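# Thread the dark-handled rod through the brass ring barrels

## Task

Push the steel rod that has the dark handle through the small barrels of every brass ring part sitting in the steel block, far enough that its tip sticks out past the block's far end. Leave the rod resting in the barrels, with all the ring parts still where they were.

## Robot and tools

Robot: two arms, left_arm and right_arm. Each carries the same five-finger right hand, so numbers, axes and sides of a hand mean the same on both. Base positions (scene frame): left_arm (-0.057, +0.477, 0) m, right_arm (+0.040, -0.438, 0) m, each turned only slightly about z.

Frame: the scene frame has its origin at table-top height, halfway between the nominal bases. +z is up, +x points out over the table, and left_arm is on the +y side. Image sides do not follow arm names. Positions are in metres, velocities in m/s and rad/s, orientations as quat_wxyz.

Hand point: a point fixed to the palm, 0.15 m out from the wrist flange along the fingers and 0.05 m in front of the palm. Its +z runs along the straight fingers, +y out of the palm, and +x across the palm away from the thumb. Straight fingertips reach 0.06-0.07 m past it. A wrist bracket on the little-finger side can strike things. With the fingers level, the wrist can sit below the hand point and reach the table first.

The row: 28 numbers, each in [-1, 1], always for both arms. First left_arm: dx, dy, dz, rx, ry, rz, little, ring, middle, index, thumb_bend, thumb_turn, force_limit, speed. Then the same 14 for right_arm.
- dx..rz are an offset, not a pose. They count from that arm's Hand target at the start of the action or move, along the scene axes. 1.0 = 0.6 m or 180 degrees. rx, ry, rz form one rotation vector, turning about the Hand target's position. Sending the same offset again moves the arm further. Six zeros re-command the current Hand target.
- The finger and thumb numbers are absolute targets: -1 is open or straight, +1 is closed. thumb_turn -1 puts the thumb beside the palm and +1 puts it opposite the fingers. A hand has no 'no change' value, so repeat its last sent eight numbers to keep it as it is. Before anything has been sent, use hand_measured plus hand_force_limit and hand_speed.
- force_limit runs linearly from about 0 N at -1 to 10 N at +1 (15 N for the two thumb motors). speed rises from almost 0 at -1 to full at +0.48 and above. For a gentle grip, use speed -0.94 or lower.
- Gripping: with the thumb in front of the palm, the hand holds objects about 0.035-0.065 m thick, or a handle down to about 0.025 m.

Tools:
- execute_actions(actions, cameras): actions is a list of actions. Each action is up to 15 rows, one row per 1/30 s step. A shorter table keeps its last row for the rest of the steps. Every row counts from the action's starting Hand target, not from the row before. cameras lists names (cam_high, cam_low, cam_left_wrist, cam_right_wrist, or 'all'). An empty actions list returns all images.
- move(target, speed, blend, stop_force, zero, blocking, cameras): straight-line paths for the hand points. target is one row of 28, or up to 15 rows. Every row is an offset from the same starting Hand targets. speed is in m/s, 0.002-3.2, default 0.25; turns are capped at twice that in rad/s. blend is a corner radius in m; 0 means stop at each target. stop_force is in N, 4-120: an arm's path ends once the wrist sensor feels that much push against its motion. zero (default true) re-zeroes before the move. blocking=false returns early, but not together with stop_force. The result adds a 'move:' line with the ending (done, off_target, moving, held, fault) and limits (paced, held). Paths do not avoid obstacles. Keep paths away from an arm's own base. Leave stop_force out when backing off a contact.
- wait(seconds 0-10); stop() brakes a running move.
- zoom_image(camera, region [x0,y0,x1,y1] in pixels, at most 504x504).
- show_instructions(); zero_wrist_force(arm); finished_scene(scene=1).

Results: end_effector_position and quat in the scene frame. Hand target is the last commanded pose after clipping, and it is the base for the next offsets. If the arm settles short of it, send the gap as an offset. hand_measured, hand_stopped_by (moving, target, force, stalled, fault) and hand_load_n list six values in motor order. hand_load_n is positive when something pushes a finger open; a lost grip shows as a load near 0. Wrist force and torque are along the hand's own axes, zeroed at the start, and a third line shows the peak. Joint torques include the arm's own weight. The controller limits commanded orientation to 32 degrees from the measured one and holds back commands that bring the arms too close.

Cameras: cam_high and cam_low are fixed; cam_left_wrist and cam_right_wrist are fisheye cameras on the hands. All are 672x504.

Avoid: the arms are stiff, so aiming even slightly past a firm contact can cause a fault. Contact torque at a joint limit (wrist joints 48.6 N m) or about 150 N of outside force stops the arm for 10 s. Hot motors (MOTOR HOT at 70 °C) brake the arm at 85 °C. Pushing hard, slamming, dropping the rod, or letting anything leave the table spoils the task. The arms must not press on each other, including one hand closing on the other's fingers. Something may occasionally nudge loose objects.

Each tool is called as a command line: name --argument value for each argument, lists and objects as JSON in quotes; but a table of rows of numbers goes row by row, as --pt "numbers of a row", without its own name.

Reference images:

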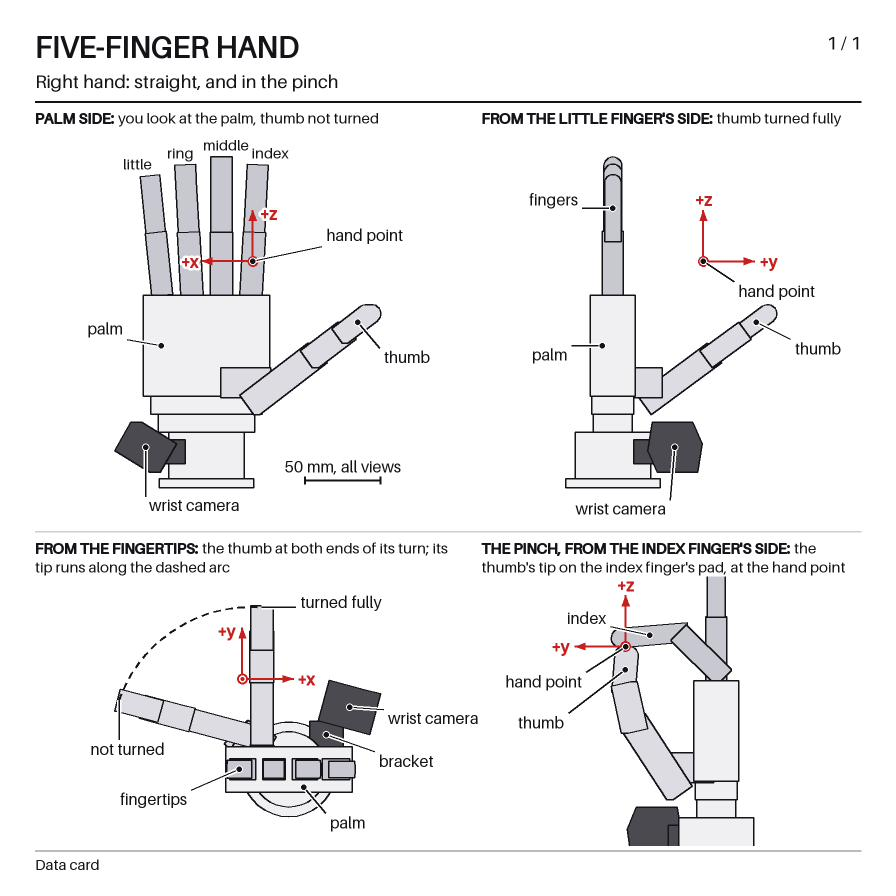

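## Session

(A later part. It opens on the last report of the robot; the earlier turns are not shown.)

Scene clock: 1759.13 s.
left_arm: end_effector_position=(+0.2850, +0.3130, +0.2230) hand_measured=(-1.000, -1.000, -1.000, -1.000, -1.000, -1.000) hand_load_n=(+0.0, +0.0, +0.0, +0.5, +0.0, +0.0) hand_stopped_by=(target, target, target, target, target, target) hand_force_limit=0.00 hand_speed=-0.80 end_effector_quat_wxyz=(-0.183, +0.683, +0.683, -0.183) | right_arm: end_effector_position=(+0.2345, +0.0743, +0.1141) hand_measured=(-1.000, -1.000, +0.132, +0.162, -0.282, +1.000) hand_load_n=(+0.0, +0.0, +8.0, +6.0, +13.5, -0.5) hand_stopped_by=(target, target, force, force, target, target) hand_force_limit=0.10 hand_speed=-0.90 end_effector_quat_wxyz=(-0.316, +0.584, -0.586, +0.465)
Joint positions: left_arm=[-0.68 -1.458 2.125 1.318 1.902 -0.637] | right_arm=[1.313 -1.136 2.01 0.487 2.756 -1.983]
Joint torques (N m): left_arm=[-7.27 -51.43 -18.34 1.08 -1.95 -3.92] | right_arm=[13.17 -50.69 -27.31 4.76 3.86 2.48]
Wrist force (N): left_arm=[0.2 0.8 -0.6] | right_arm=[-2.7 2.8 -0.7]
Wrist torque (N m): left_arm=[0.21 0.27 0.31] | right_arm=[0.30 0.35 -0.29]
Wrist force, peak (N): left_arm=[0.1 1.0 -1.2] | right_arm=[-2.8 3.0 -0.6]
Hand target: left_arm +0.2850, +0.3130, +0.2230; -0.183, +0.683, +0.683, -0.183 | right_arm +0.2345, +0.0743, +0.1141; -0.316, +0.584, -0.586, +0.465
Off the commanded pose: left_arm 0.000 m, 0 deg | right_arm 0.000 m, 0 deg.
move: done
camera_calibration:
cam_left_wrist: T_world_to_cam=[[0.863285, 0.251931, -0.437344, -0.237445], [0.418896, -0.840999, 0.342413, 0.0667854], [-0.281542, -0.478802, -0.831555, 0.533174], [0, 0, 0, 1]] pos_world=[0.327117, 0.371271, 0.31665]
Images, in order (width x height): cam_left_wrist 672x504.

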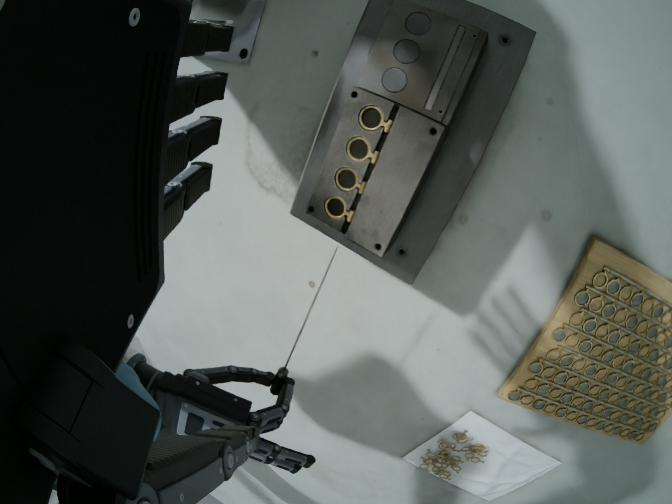

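move --target '[0.0567,0,-0.0633,0,0.1667,0, -1,-1,-1,-1,-1,-1, 0, -0.8, 0,0,0,0,0,0, -1,-1,0.5,0.5,-0.28,1, 0.1, -0.9]' --speed 0.2 --cameras '["cam_left_wrist"]'

zoom_image --camera "cam_left_wrist" --region '[310, 190, 410, 290]'

zoom_image --camera "cam_left_wrist" --region '[260, 300, 360, 400]'

zoom_image --camera "cam_left_wrist" --region '[350, 80, 450, 180]'

Scene clock: 1800.20 s.
left_arm: end_effector_position=(+0.3190, +0.3130, +0.1850) hand_measured=(-1.000, -1.000, -1.000, -1.000, -1.000, -1.000) hand_load_n=(+0.0, +0.0, +0.0, +0.0, +0.0, +0.0) hand_stopped_by=(target, target, target, target, target, target) hand_force_limit=0.00 hand_speed=-0.80 end_effector_quat_wxyz=(-0.353, +0.612, +0.612, -0.354) | right_arm: end_effector_position=(+0.2345, +0.0743, +0.1141) hand_measured=(-1.000, -1.000, +0.132, +0.162, -0.282, +1.000) hand_load_n=(+0.0, +0.0, +8.0, +6.0, +13.5, -0.5) hand_stopped_by=(target, target, force, force, target, target) hand_force_limit=0.10 hand_speed=-0.90 end_effector_quat_wxyz=(-0.316, +0.584, -0.586, +0.465)
Joint positions: left_arm=[-0.497 -1.089 2.003 1.639 2.02 -0.281] | right_arm=[1.313 -1.135 2.01 0.487 2.756 -1.982]
Joint torques (N m): left_arm=[10.35 -46.9 -33.51 7.32 3.47 2.79] | right_arm=[9.22 -50.31 -28.82 5.32 3.93 2.11]
Wrist force (N): left_arm=[0.7 -0.1 -1.0] | right_arm=[-2.5 2.6 -0.4]
Wrist torque (N m): left_arm=[0.07 0.11 -0.04] | right_arm=[0.27 0.31 -0.29]
Wrist force, peak (N): left_arm=[0.4 0.7 -1.3] | right_arm=[-2.9 2.8 -1.4]
Hand target: left_arm +0.3190, +0.3130, +0.1850; -0.353, +0.612, +0.612, -0.354 | right_arm +0.2345, +0.0743, +0.1141; -0.316, +0.584, -0.586, +0.465
Off the commanded pose: left_arm 0.000 m, 0 deg | right_arm 0.000 m, 0 deg.
move: done
camera_calibration:
cam_left_wrist: T_world_to_cam=[[0.529078, 0.251913, -0.810318, -0.107778], [0.533977, -0.84099, 0.0871994, 0.0760086], [-0.659503, -0.478827, -0.579466, 0.585175], [0, 0, 0, 1]] pos_world=[0.402361, 0.371271, 0.245127]
Images, in order (width x height): cam_left_wrist 672x504.

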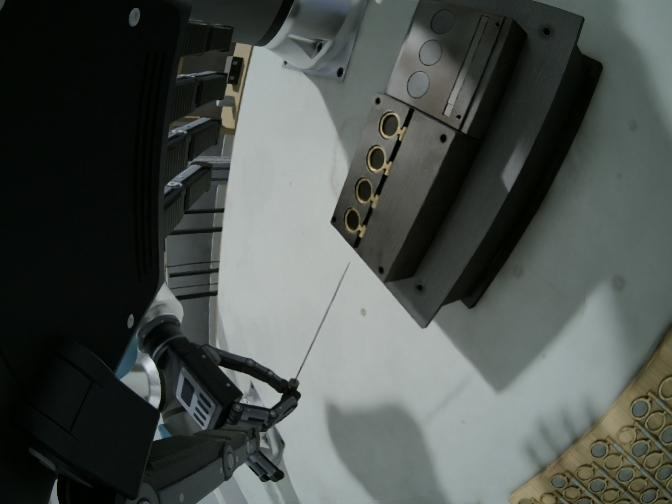

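Scaled by 5.040 from the camera's 672x504 image, which has a finer 960x720 frame.

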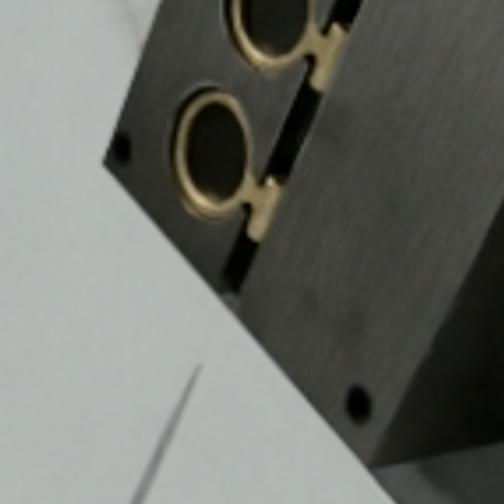

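Scaled by 5.040 from the camera's 672x504 image, which has a finer 960x720 frame.

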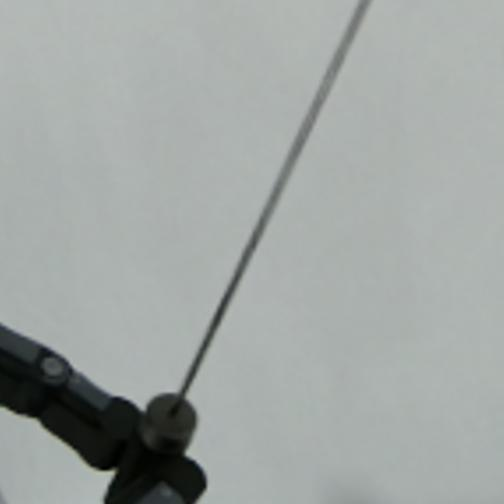

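Scaled by 5.040 from the camera's 672x504 image, which has a finer 960x720 frame.

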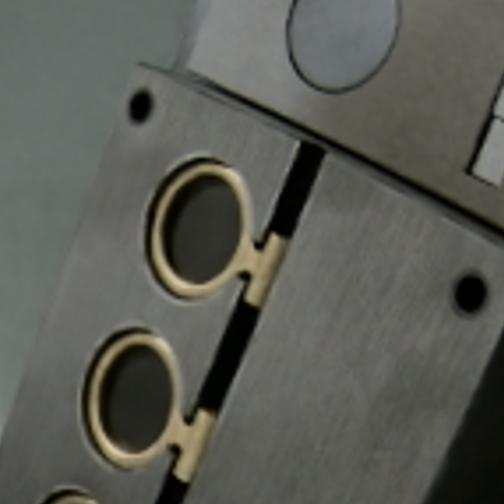

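zoom_image --camera "cam_left_wrist" --region '[385, 110, 425, 150]'

zoom_image --camera "cam_left_wrist" --region '[345, 210, 385, 255]'

Scaled by 12.600 from the camera's 672x504 image, which has a finer 960x720 frame.

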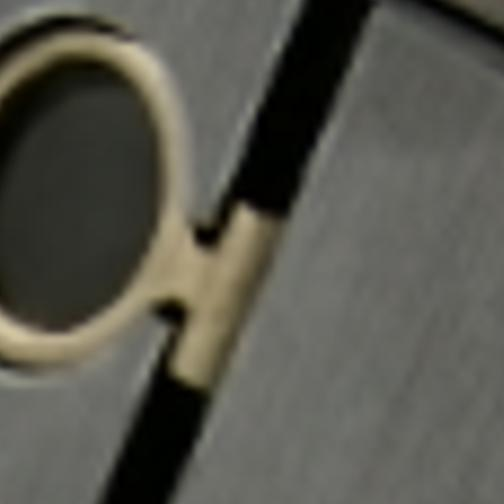

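Scaled by 11.200 from the camera's 672x504 image, which has a finer 960x720 frame.

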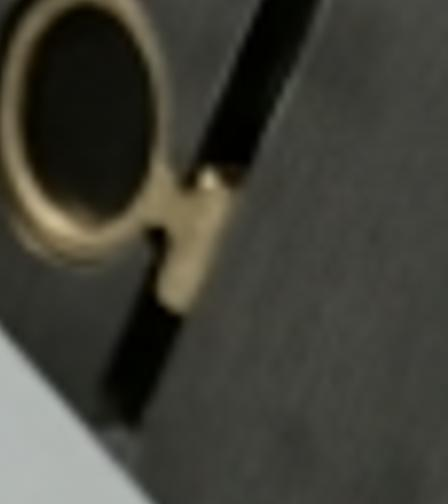

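zoom_image --camera "cam_left_wrist" --region '[325, 255, 365, 295]'

zoom_image --camera "cam_left_wrist" --region '[290, 330, 330, 390]'

Scaled by 12.600 from the camera's 672x504 image, which has a finer 960x720 frame.

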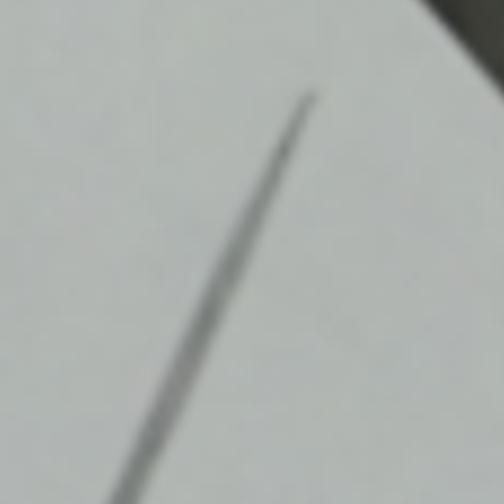

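Scaled by 8.400 from the camera's 672x504 image, which has a finer 960x720 frame.

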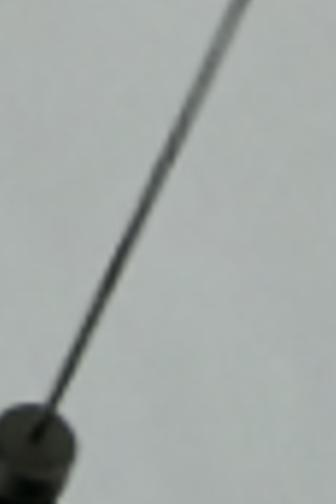

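move --target '[0,0,0,0,0,0, -1,-1,-1,-1,-1,-1, 0, -0.8, -0.0008,0,-0.01233,0.0119,-0.0013,-0.0009, -1,-1,0.5,0.5,-0.28,1, 0.1, -0.9]' --speed 0.03 --cameras '["cam_left_wrist"]'

zoom_image --camera "cam_left_wrist" --region '[330, 220, 380, 270]'

zoom_image --camera "cam_left_wrist" --region '[280, 340, 340, 400]'

zoom_image --camera "cam_left_wrist" --region '[310, 260, 360, 310]'

Scene clock: 2120.20 s.
left_arm: end_effector_position=(+0.3190, +0.3130, +0.1850) hand_measured=(-1.000, -1.000, -1.000, -1.000, -1.000, -1.000) hand_load_n=(+0.0, +0.0, +0.0, +0.0, +0.0, +0.0) hand_stopped_by=(target, target, target, target, target, target) hand_force_limit=0.00 hand_speed=-0.80 end_effector_quat_wxyz=(-0.353, +0.612, +0.612, -0.354) | right_arm: end_effector_position=(+0.2340, +0.0743, +0.1068) hand_measured=(-1.000, -1.000, +0.132, +0.162, -0.282, +1.000) hand_load_n=(+0.0, +0.0, +8.0, +6.0, +13.5, -0.5) hand_stopped_by=(target, target, force, force, target, target) hand_force_limit=0.10 hand_speed=-0.90 end_effector_quat_wxyz=(-0.327, +0.576, -0.595, +0.456)
Joint positions: left_arm=[-0.497 -1.089 2.003 1.639 2.02 -0.281] | right_arm=[1.312 -1.137 2.024 0.446 2.75 -1.974]
Joint torques (N m): left_arm=[11.01 -44.42 -34.23 7.03 3.16 3.05] | right_arm=[-6.85 -73.97 -14.11 0.75 -1.25 2.11]
Wrist force (N): left_arm=[0.6 -0.1 -0.6] | right_arm=[-2.2 2.6 -0.3]
Wrist torque (N m): left_arm=[0.04 0.11 -0.04] | right_arm=[0.26 0.24 -0.29]
Wrist force, peak (N): left_arm=[0.8 -0.2 -1.2] | right_arm=[-2.8 3.3 -0.6]
Hand target: left_arm +0.3190, +0.3130, +0.1850; -0.353, +0.612, +0.612, -0.354 | right_arm +0.2340, +0.0743, +0.1067; -0.327, +0.576, -0.595, +0.456
Off the commanded pose: left_arm 0.000 m, 0 deg | right_arm 0.000 m, 0 deg.
move: done
camera_calibration:
cam_left_wrist: T_world_to_cam=[[0.528911, 0.251894, -0.810433, -0.107676], [0.533957, -0.841016, 0.0870756, 0.0760564], [-0.659653, -0.478792, -0.579323, 0.585187], [0, 0, 0, 1]] pos_world=[0.402361, 0.371271, 0.245126]
Images, in order (width x height): cam_left_wrist 672x504.

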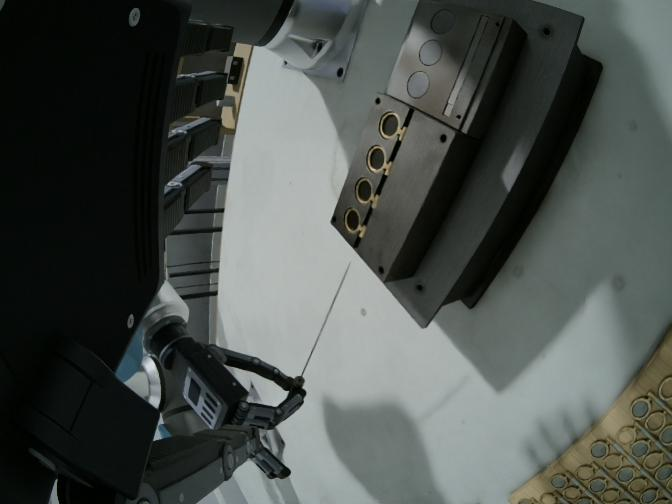

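Scaled by 10.080 from the camera's 672x504 image, which has a finer 960x720 frame.

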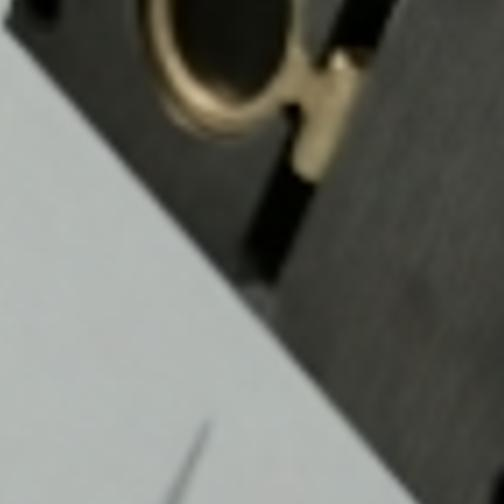

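Scaled by 8.400 from the camera's 672x504 image, which has a finer 960x720 frame.

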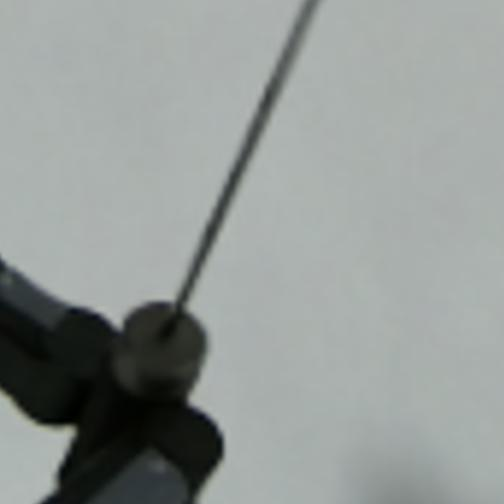

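Scaled by 10.080 from the camera's 672x504 image, which has a finer 960x720 frame.

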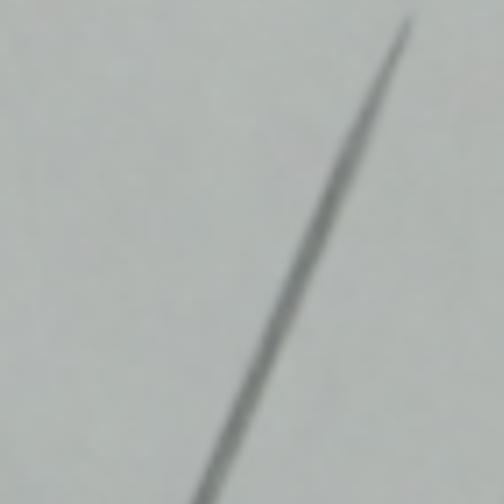

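move --target '[-0.0567,0,0.0633,0,-0.1667,0, -1,-1,-1,-1,-1,-1, 0, -0.8, 0,0,0,0,0,0, -1,-1,0.5,0.5,-0.28,1, 0.1, -0.9]' --speed 0.2 --cameras '["cam_left_wrist"]'

zoom_image --camera "cam_left_wrist" --region '[320, 200, 370, 250]'

zoom_image --camera "cam_left_wrist" --region '[260, 330, 320, 390]'

zoom_image --camera "cam_left_wrist" --region '[310, 240, 360, 290]'

Scene clock: 2141.30 s.
left_arm: end_effector_position=(+0.2850, +0.3130, +0.2230) hand_measured=(-1.000, -1.000, -1.000, -1.000, -1.000, -1.000) hand_load_n=(+0.0, +0.0, +0.0, +0.0, +0.0, +0.0) hand_stopped_by=(target, target, target, target, target, target) hand_force_limit=0.00 hand_speed=-0.80 end_effector_quat_wxyz=(-0.183, +0.683, +0.683, -0.183) | right_arm: end_effector_position=(+0.2340, +0.0743, +0.1067) hand_measured=(-1.000, -1.000, +0.132, +0.162, -0.282, +1.000) hand_load_n=(+0.0, +0.0, +8.0, +6.0, +13.5, +0.0) hand_stopped_by=(target, target, force, force, target, target) hand_force_limit=0.10 hand_speed=-0.90 end_effector_quat_wxyz=(-0.327, +0.576, -0.595, +0.456)
Joint positions: left_arm=[-0.679 -1.458 2.125 1.318 1.902 -0.637] | right_arm=[1.312 -1.137 2.024 0.446 2.75 -1.974]
Joint torques (N m): left_arm=[-6.51 -54.48 -18.38 1.09 -1.55 -3.05] | right_arm=[-0.64 -75.92 -14.9 0.9 -0.73 -1.86]
Wrist force (N): left_arm=[0.2 0.8 -0.9] | right_arm=[-2.8 2.8 -1.0]
Wrist torque (N m): left_arm=[0.22 0.28 0.31] | right_arm=[0.32 0.36 -0.32]
Wrist force, peak (N): left_arm=[0.9 0.4 -1.2] | right_arm=[-2.7 3.1 -1.0]
Hand target: left_arm +0.2850, +0.3130, +0.2230; -0.183, +0.683, +0.683, -0.183 | right_arm +0.2340, +0.0743, +0.1067; -0.327, +0.576, -0.595, +0.456
Off the commanded pose: left_arm 0.000 m, 0 deg | right_arm 0.000 m, 0 deg.
move: done
camera_calibration:
cam_left_wrist: T_world_to_cam=[[0.863247, 0.25187, -0.437453, -0.237376], [0.418895, -0.841003, 0.342406, 0.0667894], [-0.281657, -0.478828, -0.831501, 0.533204], [0, 0, 0, 1]] pos_world=[0.327117, 0.371271, 0.316649]
Images, in order (width x height): cam_left_wrist 672x504.

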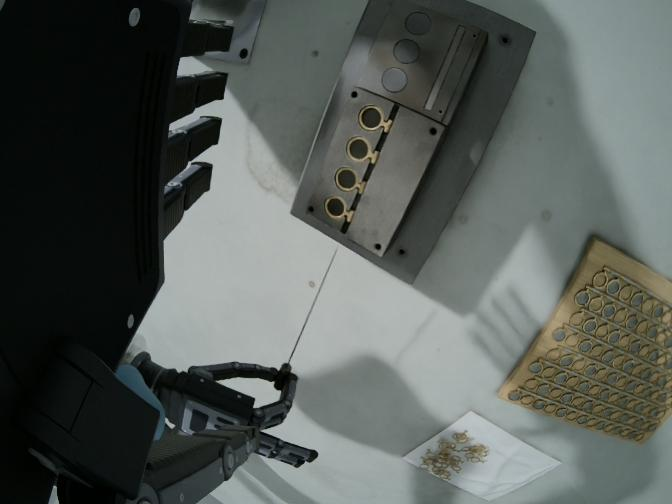

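Scaled by 10.080 from the camera's 672x504 image, which has a finer 960x720 frame.

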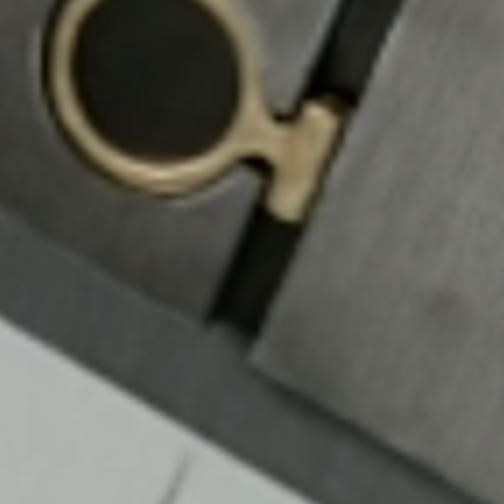

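Scaled by 8.400 from the camera's 672x504 image, which has a finer 960x720 frame.

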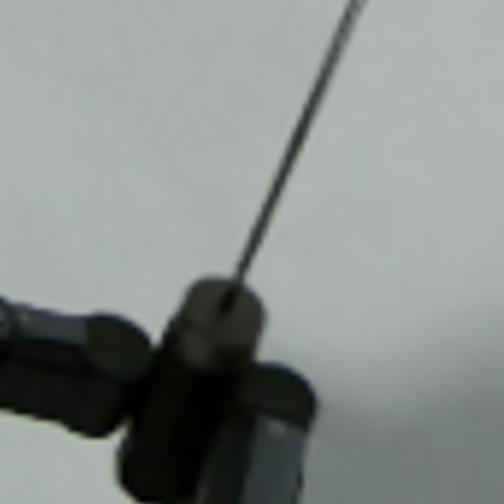

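Scaled by 10.080 from the camera's 672x504 image, which has a finer 960x720 frame.

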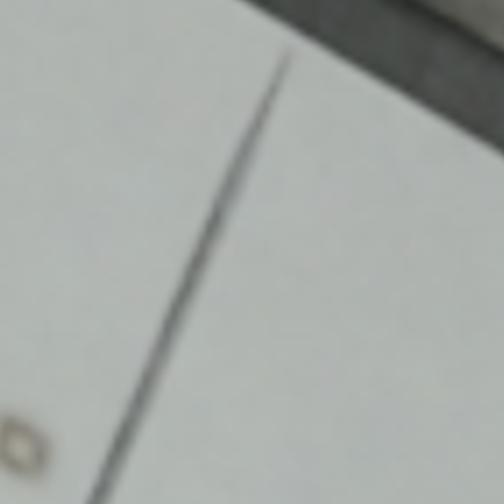

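move --target '[0.03,-0.0233,-0.1617,0,0.25,0, -1,-1,-1,-1,-1,-1, 0, -0.8, 0,0,0,0,0,0, -1,-1,0.5,0.5,-0.28,1, 0.1, -0.9]' --speed 0.2 --cameras '["cam_left_wrist","cam_low"]'

zoom_image --camera "cam_left_wrist" --region '[300, 100, 450, 280]'

Scene clock: 2217.83 s.
left_arm: end_effector_position=(+0.3030, +0.2990, +0.1260) hand_measured=(-1.000, -1.000, -1.000, -1.000, -1.000, -1.000) hand_load_n=(+0.0, +0.0, -0.5, +0.0, +0.0, -0.5) hand_stopped_by=(target, target, target, target, target, target) hand_force_limit=0.00 hand_speed=-0.80 end_effector_quat_wxyz=(-0.430, +0.561, +0.561, -0.431) | right_arm: end_effector_position=(+0.2340, +0.0743, +0.1067) hand_measured=(-1.000, -1.000, +0.132, +0.162, -0.282, +1.000) hand_load_n=(+0.0, -0.5, +8.0, +6.0, +13.5, -0.5) hand_stopped_by=(target, target, force, force, target, target) hand_force_limit=0.10 hand_speed=-0.90 end_effector_quat_wxyz=(-0.327, +0.576, -0.595, +0.456)
Joint positions: left_arm=[-0.496 -0.887 2.018 1.711 2.076 -0.148] | right_arm=[1.312 -1.137 2.024 0.446 2.75 -1.974]
Joint torques (N m): left_arm=[12.44 -52.4 -26.98 6.51 3.2 2.63] | right_arm=[-5.95 -76.56 -14.16 0.88 -0.77 -2.42]
Wrist force (N): left_arm=[0.8 -0.4 -0.2] | right_arm=[-2.8 2.7 -1.0]
Wrist torque (N m): left_arm=[-0.05 -0.02 -0.05] | right_arm=[0.31 0.34 -0.32]
Wrist force, peak (N): left_arm=[0.2 0.8 -1.2] | right_arm=[-2.8 3.0 -1.0]
Hand target: left_arm +0.3030, +0.2990, +0.1260; -0.430, +0.561, +0.561, -0.431 | right_arm +0.2340, +0.0743, +0.1067; -0.327, +0.576, -0.595, +0.456
Off the commanded pose: left_arm 0.000 m, 0 deg | right_arm 0.000 m, 0 deg.
move: done
camera_calibration:
cam_left_wrist: T_world_to_cam=[[0.301394, 0.251905, -0.919622, -0.0608384], [0.538352, -0.840993, -0.0539287, 0.0944028], [-0.786981, -0.478827, -0.389084, 0.548326], [0, 0, 0, 1]] pos_world=[0.399036, 0.357271, 0.162487]
Images, in order (width x height): cam_low 672x504, cam_left_wrist 672x504.

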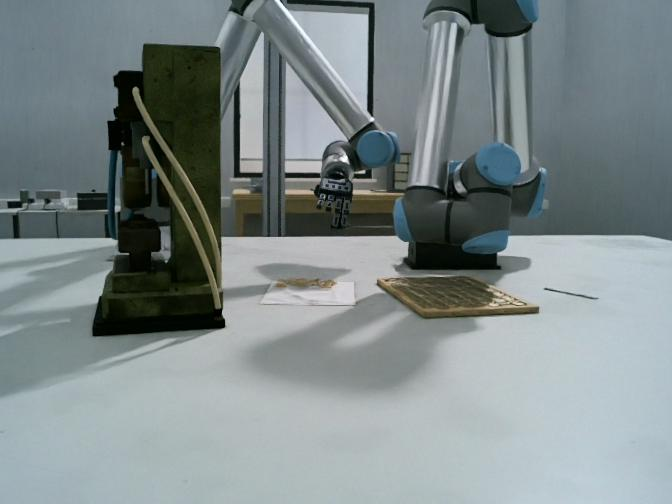

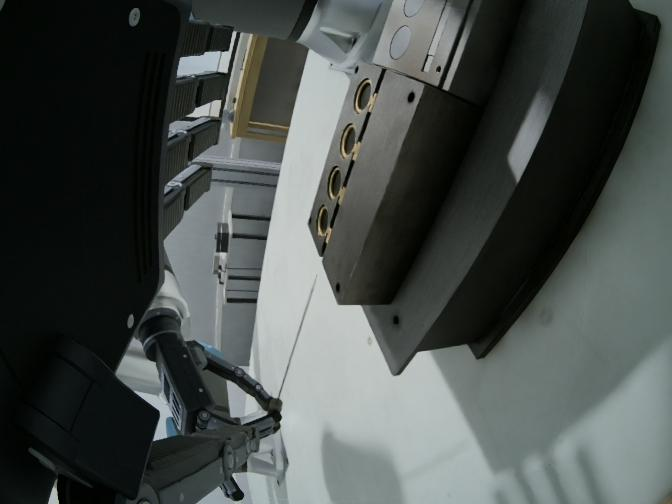

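Scaled by 2.800 from the camera's 672x504 image, which has a finer 960x720 frame.

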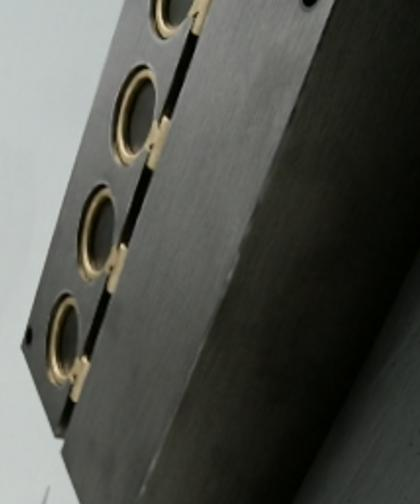

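zoom_image --camera "cam_left_wrist" --region '[310, 205, 350, 285]'

zoom_image --camera "cam_left_wrist" --region '[330, 110, 380, 200]'

zoom_image --camera "cam_left_wrist" --region '[265, 270, 325, 420]'

Scaled by 6.300 from the camera's 672x504 image, which has a finer 960x720 frame.

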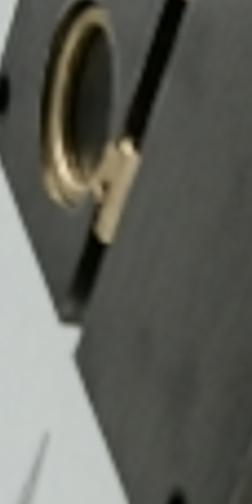

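Scaled by 5.600 from the camera's 672x504 image, which has a finer 960x720 frame.

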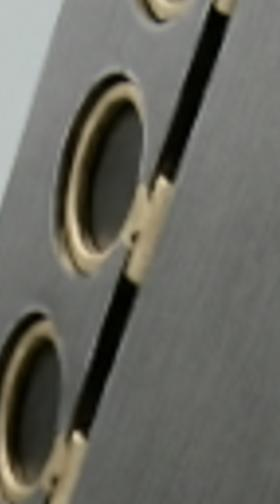

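Scaled by 3.360 from the camera's 672x504 image, which has a finer 960x720 frame.

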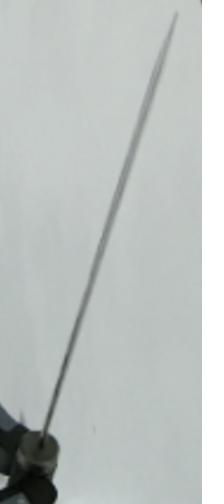

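move --pt "0 0 0 0 0 0 -1 -1 -1 -1 -1 -1 0 -0.8 0.0007 0 0.0037 -0.0022 0 0 -1 -1 0.5 0.5 -0.28 1 0.1 -0.9" --pt "0 0 0 0 0 0 -1 -1 -1 -1 -1 -1 0 -0.8 0.0038 0.0298 0.0037 -0.0022 0 0 -1 -1 0.5 0.5 -0.28 1 0.1 -0.9" --speed 0.02 --cameras '["cam_left_wrist"]'

zoom_image --camera "cam_left_wrist" --region '[300, 205, 360, 285]'

Scene clock: 2301.33 s.
left_arm: end_effector_position=(+0.3030, +0.2990, +0.1260) hand_measured=(-1.000, -1.000, -1.000, -1.000, -1.000, -1.000) hand_load_n=(+0.0, -0.5, +0.0, +0.0, +0.0, +0.0) hand_stopped_by=(target, target, target, target, target, target) hand_force_limit=0.00 hand_speed=-0.80 end_effector_quat_wxyz=(-0.430, +0.561, +0.561, -0.431) | right_arm: end_effector_position=(+0.2363, +0.0921, +0.1090) hand_measured=(-1.000, -1.000, +0.132, +0.162, -0.282, +1.000) hand_load_n=(+0.0, +0.0, +7.5, +6.0, +13.5, +0.0) hand_stopped_by=(target, target, force, force, target, target) hand_force_limit=0.10 hand_speed=-0.90 end_effector_quat_wxyz=(-0.325, +0.577, -0.593, +0.458)
Joint positions: left_arm=[-0.496 -0.887 2.018 1.711 2.076 -0.148] | right_arm=[1.318 -1.113 1.984 0.482 2.753 -1.96]
Joint torques (N m): left_arm=[11.36 -50.1 -27.93 6.93 -1.41 2.67] | right_arm=[10.23 -53.31 -27.96 5.39 3.87 2.89]
Wrist force (N): left_arm=[0.4 -0.7 -0.1] | right_arm=[-2.6 2.7 -0.7]
Wrist torque (N m): left_arm=[-0.10 0.04 -0.08] | right_arm=[0.28 0.35 -0.31]
Wrist force, peak (N): left_arm=[0.8 -0.9 -0.4] | right_arm=[-3.2 2.7 -0.6]
Hand target: left_arm +0.3030, +0.2990, +0.1260; -0.430, +0.561, +0.561, -0.431 | right_arm +0.2363, +0.0921, +0.1090; -0.325, +0.577, -0.593, +0.458
Off the commanded pose: left_arm 0.000 m, 0 deg | right_arm 0.000 m, 0 deg.
move: done
camera_calibration:
cam_left_wrist: T_world_to_cam=[[0.301176, 0.251883, -0.9197, -0.0607314], [0.53833, -0.841, -0.0540408, 0.0944325], [-0.78708, -0.478826, -0.388884, 0.548332], [0, 0, 0, 1]] pos_world=[0.399036, 0.357271, 0.162486]
Images, in order (width x height): cam_left_wrist 672x504.

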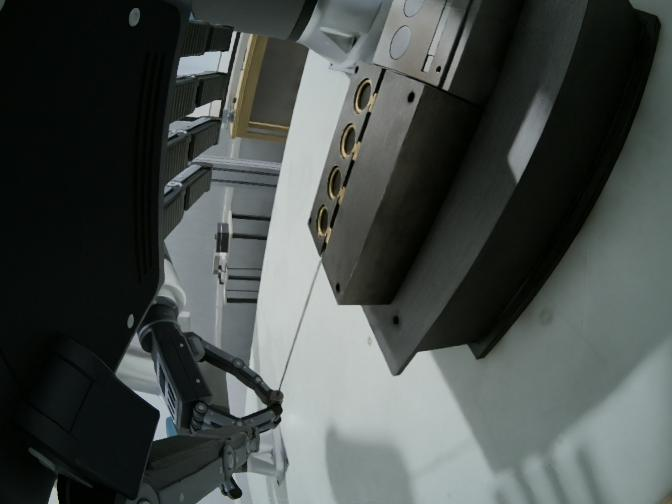

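Scaled by 6.300 from the camera's 672x504 image, which has a finer 960x720 frame.

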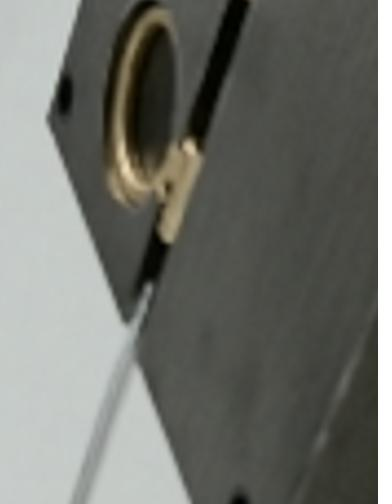

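zoom_image --camera "cam_left_wrist" --region '[310, 225, 340, 265]'

Scaled by 12.600 from the camera's 672x504 image, which has a finer 960x720 frame.

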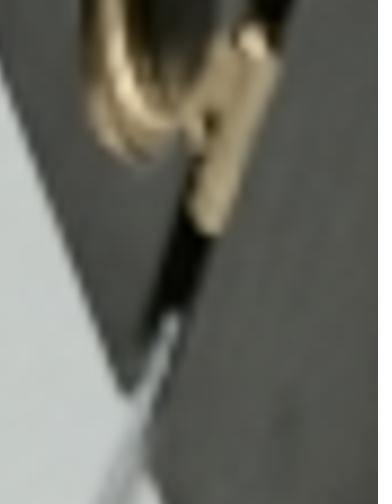

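move --target '[0.0267,0.0233,0.0983,0,-0.0833,0, -1,-1,-1,-1,-1,-1, 0, -0.8, 0,0,0,0,0,0, -1,-1,0.5,0.5,-0.28,1, 0.1, -0.9]' --speed 0.2 --cameras '["cam_left_wrist"]'

zoom_image --camera "cam_left_wrist" --region '[340, 220, 375, 260]'

zoom_image --camera "cam_left_wrist" --region '[290, 240, 370, 370]'

Scene clock: 2338.10 s.
left_arm: end_effector_position=(+0.3190, +0.3130, +0.1849) hand_measured=(-1.000, -1.000, -1.000, -1.000, -1.000, -1.000) hand_load_n=(+0.0, +0.0, +0.0, -0.5, -0.5, +0.0) hand_stopped_by=(target, target, target, target, target, target) hand_force_limit=0.00 hand_speed=-0.80 end_effector_quat_wxyz=(-0.354, +0.612, +0.612, -0.354) | right_arm: end_effector_position=(+0.2363, +0.0921, +0.1090) hand_measured=(-1.000, -1.000, +0.132, +0.162, -0.282, +1.000) hand_load_n=(+0.0, +0.0, +7.5, +6.0, +13.5, -0.5) hand_stopped_by=(target, target, force, force, target, target) hand_force_limit=0.10 hand_speed=-0.90 end_effector_quat_wxyz=(-0.325, +0.577, -0.593, +0.458)
Joint positions: left_arm=[-0.497 -1.089 2.003 1.639 2.02 -0.281] | right_arm=[1.318 -1.113 1.984 0.482 2.753 -1.96]
Joint torques (N m): left_arm=[-7.58 -73.19 -33.56 0.66 -2.02 -3.29] | right_arm=[14.16 -50.49 -27.61 4.69 3.51 2.29]
Wrist force (N): left_arm=[0.2 -0.3 -0.6] | right_arm=[-2.7 2.5 -0.7]
Wrist torque (N m): left_arm=[0.02 0.18 0.16] | right_arm=[0.25 0.37 -0.32]
Wrist force, peak (N): left_arm=[0.6 -1.3 -1.1] | right_arm=[-3.0 2.9 -0.7]
Hand target: left_arm +0.3190, +0.3130, +0.1849; -0.353, +0.612, +0.612, -0.354 | right_arm +0.2363, +0.0921, +0.1090; -0.325, +0.577, -0.593, +0.458
Off the commanded pose: left_arm 0.000 m, 0 deg | right_arm 0.000 m, 0 deg.
move: done
camera_calibration:
cam_left_wrist: T_world_to_cam=[[0.528725, 0.251862, -0.810565, -0.107639], [0.533977, -0.841012, 0.0869865, 0.0760776], [-0.659786, -0.478815, -0.579153, 0.585149], [0, 0, 0, 1]] pos_world=[0.402361, 0.371271, 0.245025]
Images, in order (width x height): cam_left_wrist 672x504.

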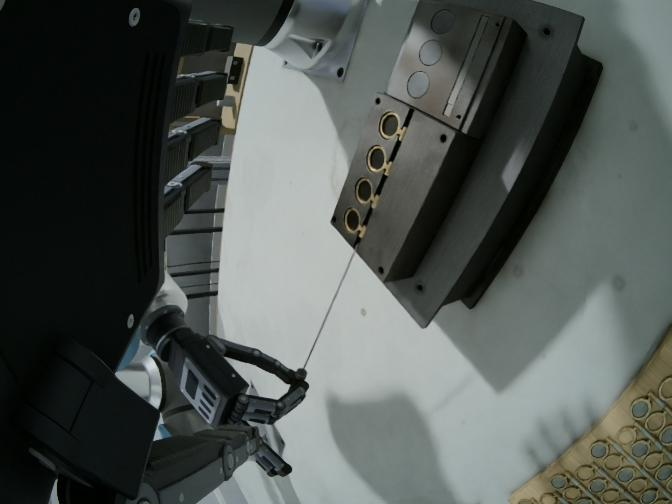

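Scaled by 12.600 from the camera's 672x504 image, which has a finer 960x720 frame.

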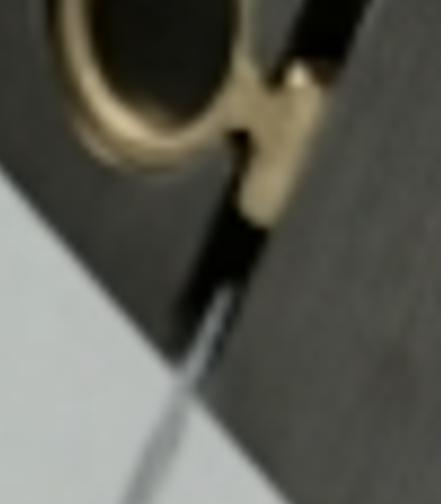

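Scaled by 3.877 from the camera's 672x504 image, which has a finer 960x720 frame.

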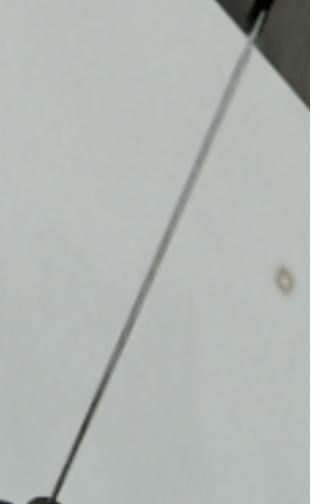

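zoom_image --camera "cam_left_wrist" --region '[350, 225, 370, 250]'

zoom_image --camera "cam_left_wrist" --region '[362, 190, 387, 220]'

Scaled by 20.160 from the camera's 672x504 image, which has a finer 960x720 frame.

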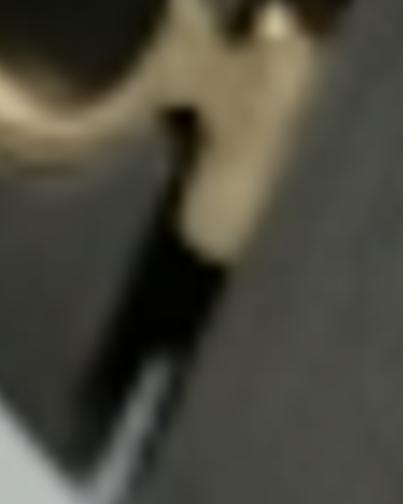

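Scaled by 16.800 from the camera's 672x504 image, which has a finer 960x720 frame.

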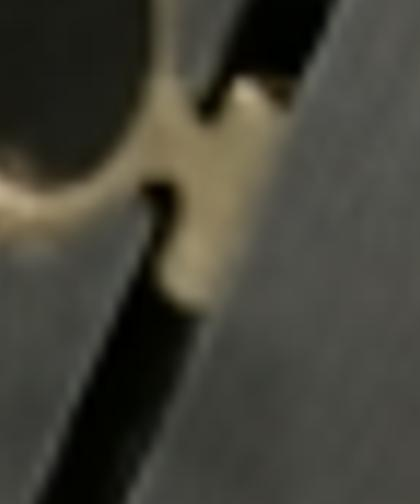

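move --target '[-0.0567,0,0.0635,0,-0.1667,0, -1,-1,-1,-1,-1,-1, 0, -0.8, 0,0,0,0,0,0, -1,-1,0.5,0.5,-0.28,1, 0.1, -0.9]' --speed 0.2 --cameras '["cam_left_wrist"]'

zoom_image --camera "cam_left_wrist" --region '[332, 210, 362, 245]'

zoom_image --camera "cam_left_wrist" --region '[270, 230, 350, 370]'

Scene clock: 2392.77 s.
left_arm: end_effector_position=(+0.2850, +0.3130, +0.2230) hand_measured=(-1.000, -1.000, -1.000, -1.000, -1.000, -1.000) hand_load_n=(+0.0, +0.0, +0.0, +0.0, +0.0, +0.0) hand_stopped_by=(target, target, target, target, target, target) hand_force_limit=0.00 hand_speed=-0.80 end_effector_quat_wxyz=(-0.183, +0.683, +0.683, -0.183) | right_arm: end_effector_position=(+0.2363, +0.0921, +0.1090) hand_measured=(-1.000, -1.000, +0.132, +0.162, -0.282, +1.000) hand_load_n=(+0.0, -0.5, +8.0, +6.0, +13.5, -0.5) hand_stopped_by=(target, target, force, force, target, target) hand_force_limit=0.10 hand_speed=-0.90 end_effector_quat_wxyz=(-0.325, +0.577, -0.593, +0.458)
Joint positions: left_arm=[-0.679 -1.458 2.124 1.318 1.902 -0.637] | right_arm=[1.318 -1.113 1.984 0.482 2.753 -1.96]
Joint torques (N m): left_arm=[-5.84 -52.23 -19.62 1.34 -2.17 -3.41] | right_arm=[13.28 -52.13 -27.79 5.17 4.32 2.48]
Wrist force (N): left_arm=[0.4 0.3 -0.8] | right_arm=[-2.6 2.7 -0.6]
Wrist torque (N m): left_arm=[0.14 0.24 0.30] | right_arm=[0.28 0.36 -0.31]
Wrist force, peak (N): left_arm=[0.9 0.3 -1.3] | right_arm=[-2.6 3.4 -0.9]
Hand target: left_arm +0.2850, +0.3130, +0.2230; -0.183, +0.683, +0.683, -0.183 | right_arm +0.2363, +0.0921, +0.1090; -0.325, +0.577, -0.593, +0.458
Off the commanded pose: left_arm 0.000 m, 0 deg | right_arm 0.000 m, 0 deg.
move: done
camera_calibration:
cam_left_wrist: T_world_to_cam=[[0.863247, 0.25187, -0.437453, -0.237333], [0.418895, -0.841003, 0.342406, 0.0667552], [-0.281657, -0.478828, -0.831501, 0.533287], [0, 0, 0, 1]] pos_world=[0.327117, 0.371271, 0.316749]
Images, in order (width x height): cam_left_wrist 672x504.

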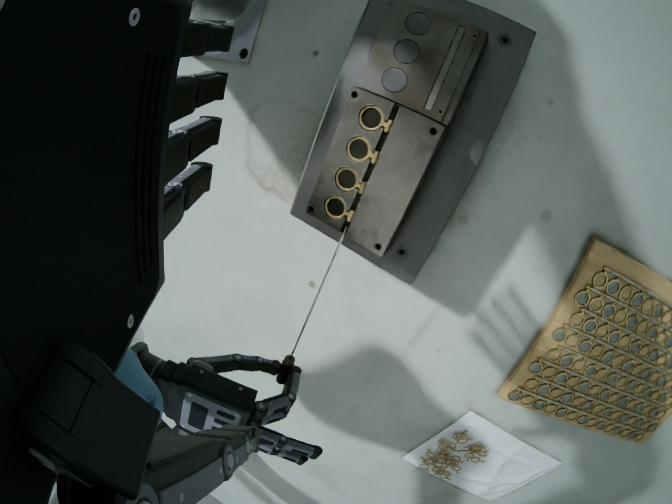

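Scaled by 14.400 from the camera's 672x504 image, which has a finer 960x720 frame.

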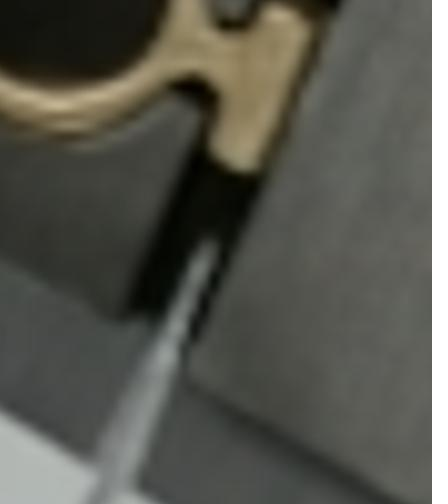

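Scaled by 3.600 from the camera's 672x504 image, which has a finer 960x720 frame.

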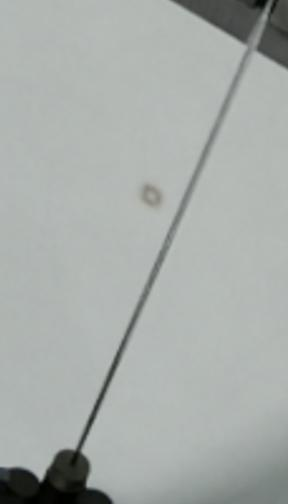

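move --target '[0,0,0,0,0,0, -1,-1,-1,-1,-1,-1, 0, -0.8, -0.0011,0,-0.0015,0,0,0, -1,-1,0.5,0.5,-0.28,1, 0.1, -0.9]' --speed 0.01 --cameras '["cam_left_wrist"]'

zoom_image --camera "cam_left_wrist" --region '[332, 210, 362, 245]'

Scene clock: 2453.20 s.
left_arm: end_effector_position=(+0.2850, +0.3130, +0.2230) hand_measured=(-1.000, -1.000, -1.000, -1.000, -1.000, -1.000) hand_load_n=(+0.0, +0.0, +0.0, +0.0, +0.0, +0.0) hand_stopped_by=(target, target, target, target, target, target) hand_force_limit=0.00 hand_speed=-0.80 end_effector_quat_wxyz=(-0.183, +0.683, +0.683, -0.183) | right_arm: end_effector_position=(+0.2356, +0.0922, +0.1081) hand_measured=(-1.000, -1.000, +0.132, +0.162, -0.282, +1.000) hand_load_n=(+0.0, +0.0, +8.0, +5.5, +13.5, -0.5) hand_stopped_by=(target, target, force, force, target, target) hand_force_limit=0.10 hand_speed=-0.90 end_effector_quat_wxyz=(-0.325, +0.577, -0.593, +0.458)
Joint positions: left_arm=[-0.68 -1.458 2.124 1.318 1.902 -0.637] | right_arm=[1.319 -1.111 1.984 0.483 2.754 -1.957]
Joint torques (N m): left_arm=[-8.78 -50.32 -18.08 1.13 -1.78 -3.45] | right_arm=[13.14 -51.47 -13.58 5.3 4.06 2.09]
Wrist force (N): left_arm=[0.2 0.3 -0.7] | right_arm=[-2.6 2.9 -0.1]
Wrist torque (N m): left_arm=[0.15 0.27 0.29] | right_arm=[0.28 0.35 -0.30]
Wrist force, peak (N): left_arm=[-0.2 0.7 -1.3] | right_arm=[-2.4 3.5 -1.0]
Hand target: left_arm +0.2850, +0.3130, +0.2230; -0.183, +0.683, +0.683, -0.183 | right_arm +0.2356, +0.0921, +0.1081; -0.325, +0.577, -0.593, +0.458
Off the commanded pose: left_arm 0.000 m, 0 deg | right_arm 0.000 m, 0 deg.
move: done
camera_calibration:
cam_left_wrist: T_world_to_cam=[[0.863285, 0.251931, -0.437344, -0.237401], [0.418896, -0.840999, 0.342413, 0.0667512], [-0.281542, -0.478802, -0.831555, 0.533257], [0, 0, 0, 1]] pos_world=[0.327117, 0.371271, 0.31675]
Images, in order (width x height): cam_left_wrist 672x504.

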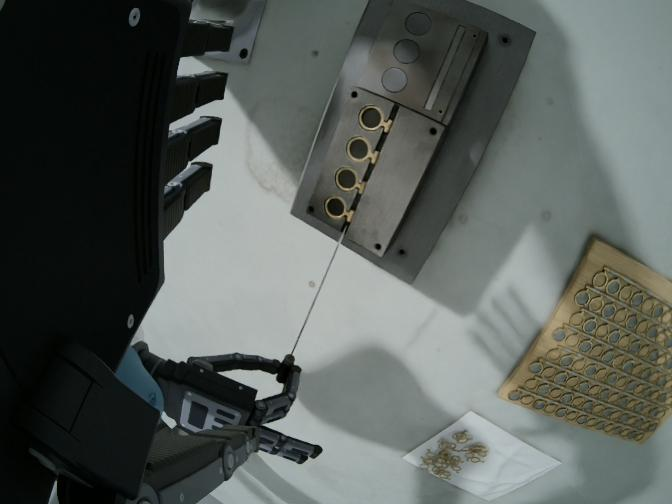

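Scaled by 14.400 from the camera's 672x504 image, which has a finer 960x720 frame.

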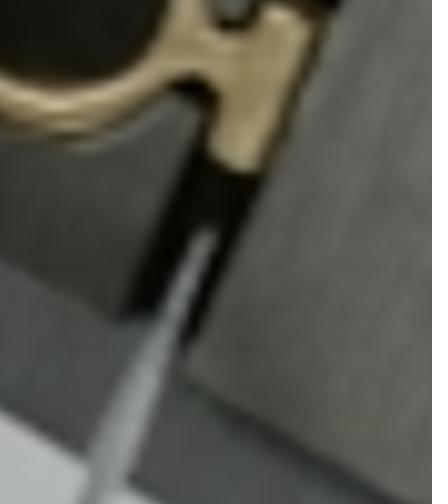

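move --target '[0,0,0,0,0,0, -1,-1,-1,-1,-1,-1, 0, -0.8, 0.0009,0.00995,0,0,0,0, -1,-1,0.5,0.5,-0.28,1, 0.1, -0.9]' --speed 0.01 --stop_force 4 --cameras '["cam_left_wrist"]'

zoom_image --camera "cam_left_wrist" --region '[332, 200, 368, 242]'

Scene clock: 2469.00 s.
left_arm: end_effector_position=(+0.2850, +0.3130, +0.2230) hand_measured=(-1.000, -1.000, -1.000, -1.000, -1.000, -1.000) hand_load_n=(+0.0, +0.0, +0.0, +0.0, +0.0, -0.5) hand_stopped_by=(target, target, target, target, target, target) hand_force_limit=0.00 hand_speed=-0.80 end_effector_quat_wxyz=(-0.183, +0.683, +0.683, -0.183) | right_arm: end_effector_position=(+0.2361, +0.0981, +0.1081) hand_measured=(-1.000, -1.000, +0.132, +0.162, -0.282, +1.000) hand_load_n=(+0.0, +0.0, +8.0, +6.0, +13.5, -0.5) hand_stopped_by=(target, target, force, force, target, target) hand_force_limit=0.10 hand_speed=-0.90 end_effector_quat_wxyz=(-0.325, +0.577, -0.593, +0.458)
Joint positions: left_arm=[-0.68 -1.458 2.124 1.318 1.902 -0.637] | right_arm=[1.321 -1.103 1.972 0.492 2.754 -1.952]
Joint torques (N m): left_arm=[-7.78 -51.94 -19.6 1.36 -2.12 -3.08] | right_arm=[13.54 -54.62 -29.22 4.92 4.1 2.54]
Wrist force (N): left_arm=[0.0 0.6 -0.5] | right_arm=[-2.3 3.0 -0.6]
Wrist torque (N m): left_arm=[0.17 0.30 0.29] | right_arm=[0.34 0.31 -0.27]
Wrist force, peak (N): left_arm=[0.0 1.1 -1.0] | right_arm=[-2.8 3.1 -0.5]
Hand target: left_arm +0.2850, +0.3130, +0.2230; -0.183, +0.683, +0.683, -0.183 | right_arm +0.2361, +0.0981, +0.1081; -0.325, +0.577, -0.593, +0.458
Off the commanded pose: left_arm 0.000 m, 0 deg | right_arm 0.000 m, 0 deg.
move: done
camera_calibration:
cam_left_wrist: T_world_to_cam=[[0.863285, 0.251931, -0.437344, -0.237401], [0.418896, -0.840999, 0.342413, 0.0667512], [-0.281542, -0.478802, -0.831555, 0.533257], [0, 0, 0, 1]] pos_world=[0.327117, 0.371271, 0.31675]
Images, in order (width x height): cam_left_wrist 672x504.

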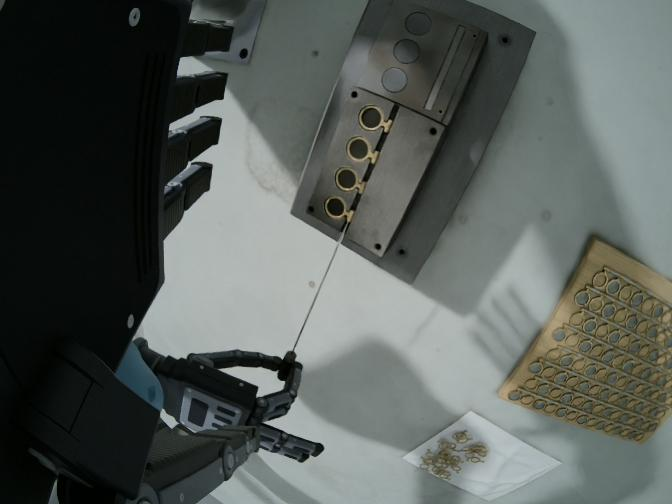

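Scaled by 12.000 from the camera's 672x504 image, which has a finer 960x720 frame.

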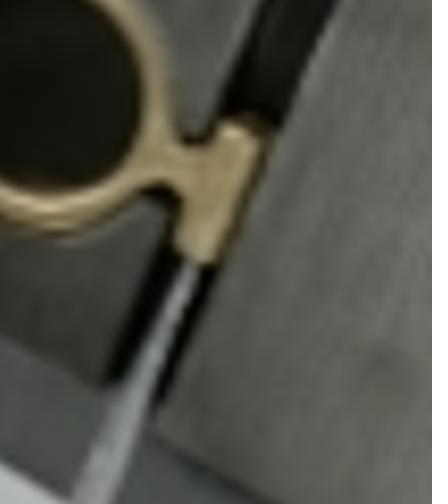

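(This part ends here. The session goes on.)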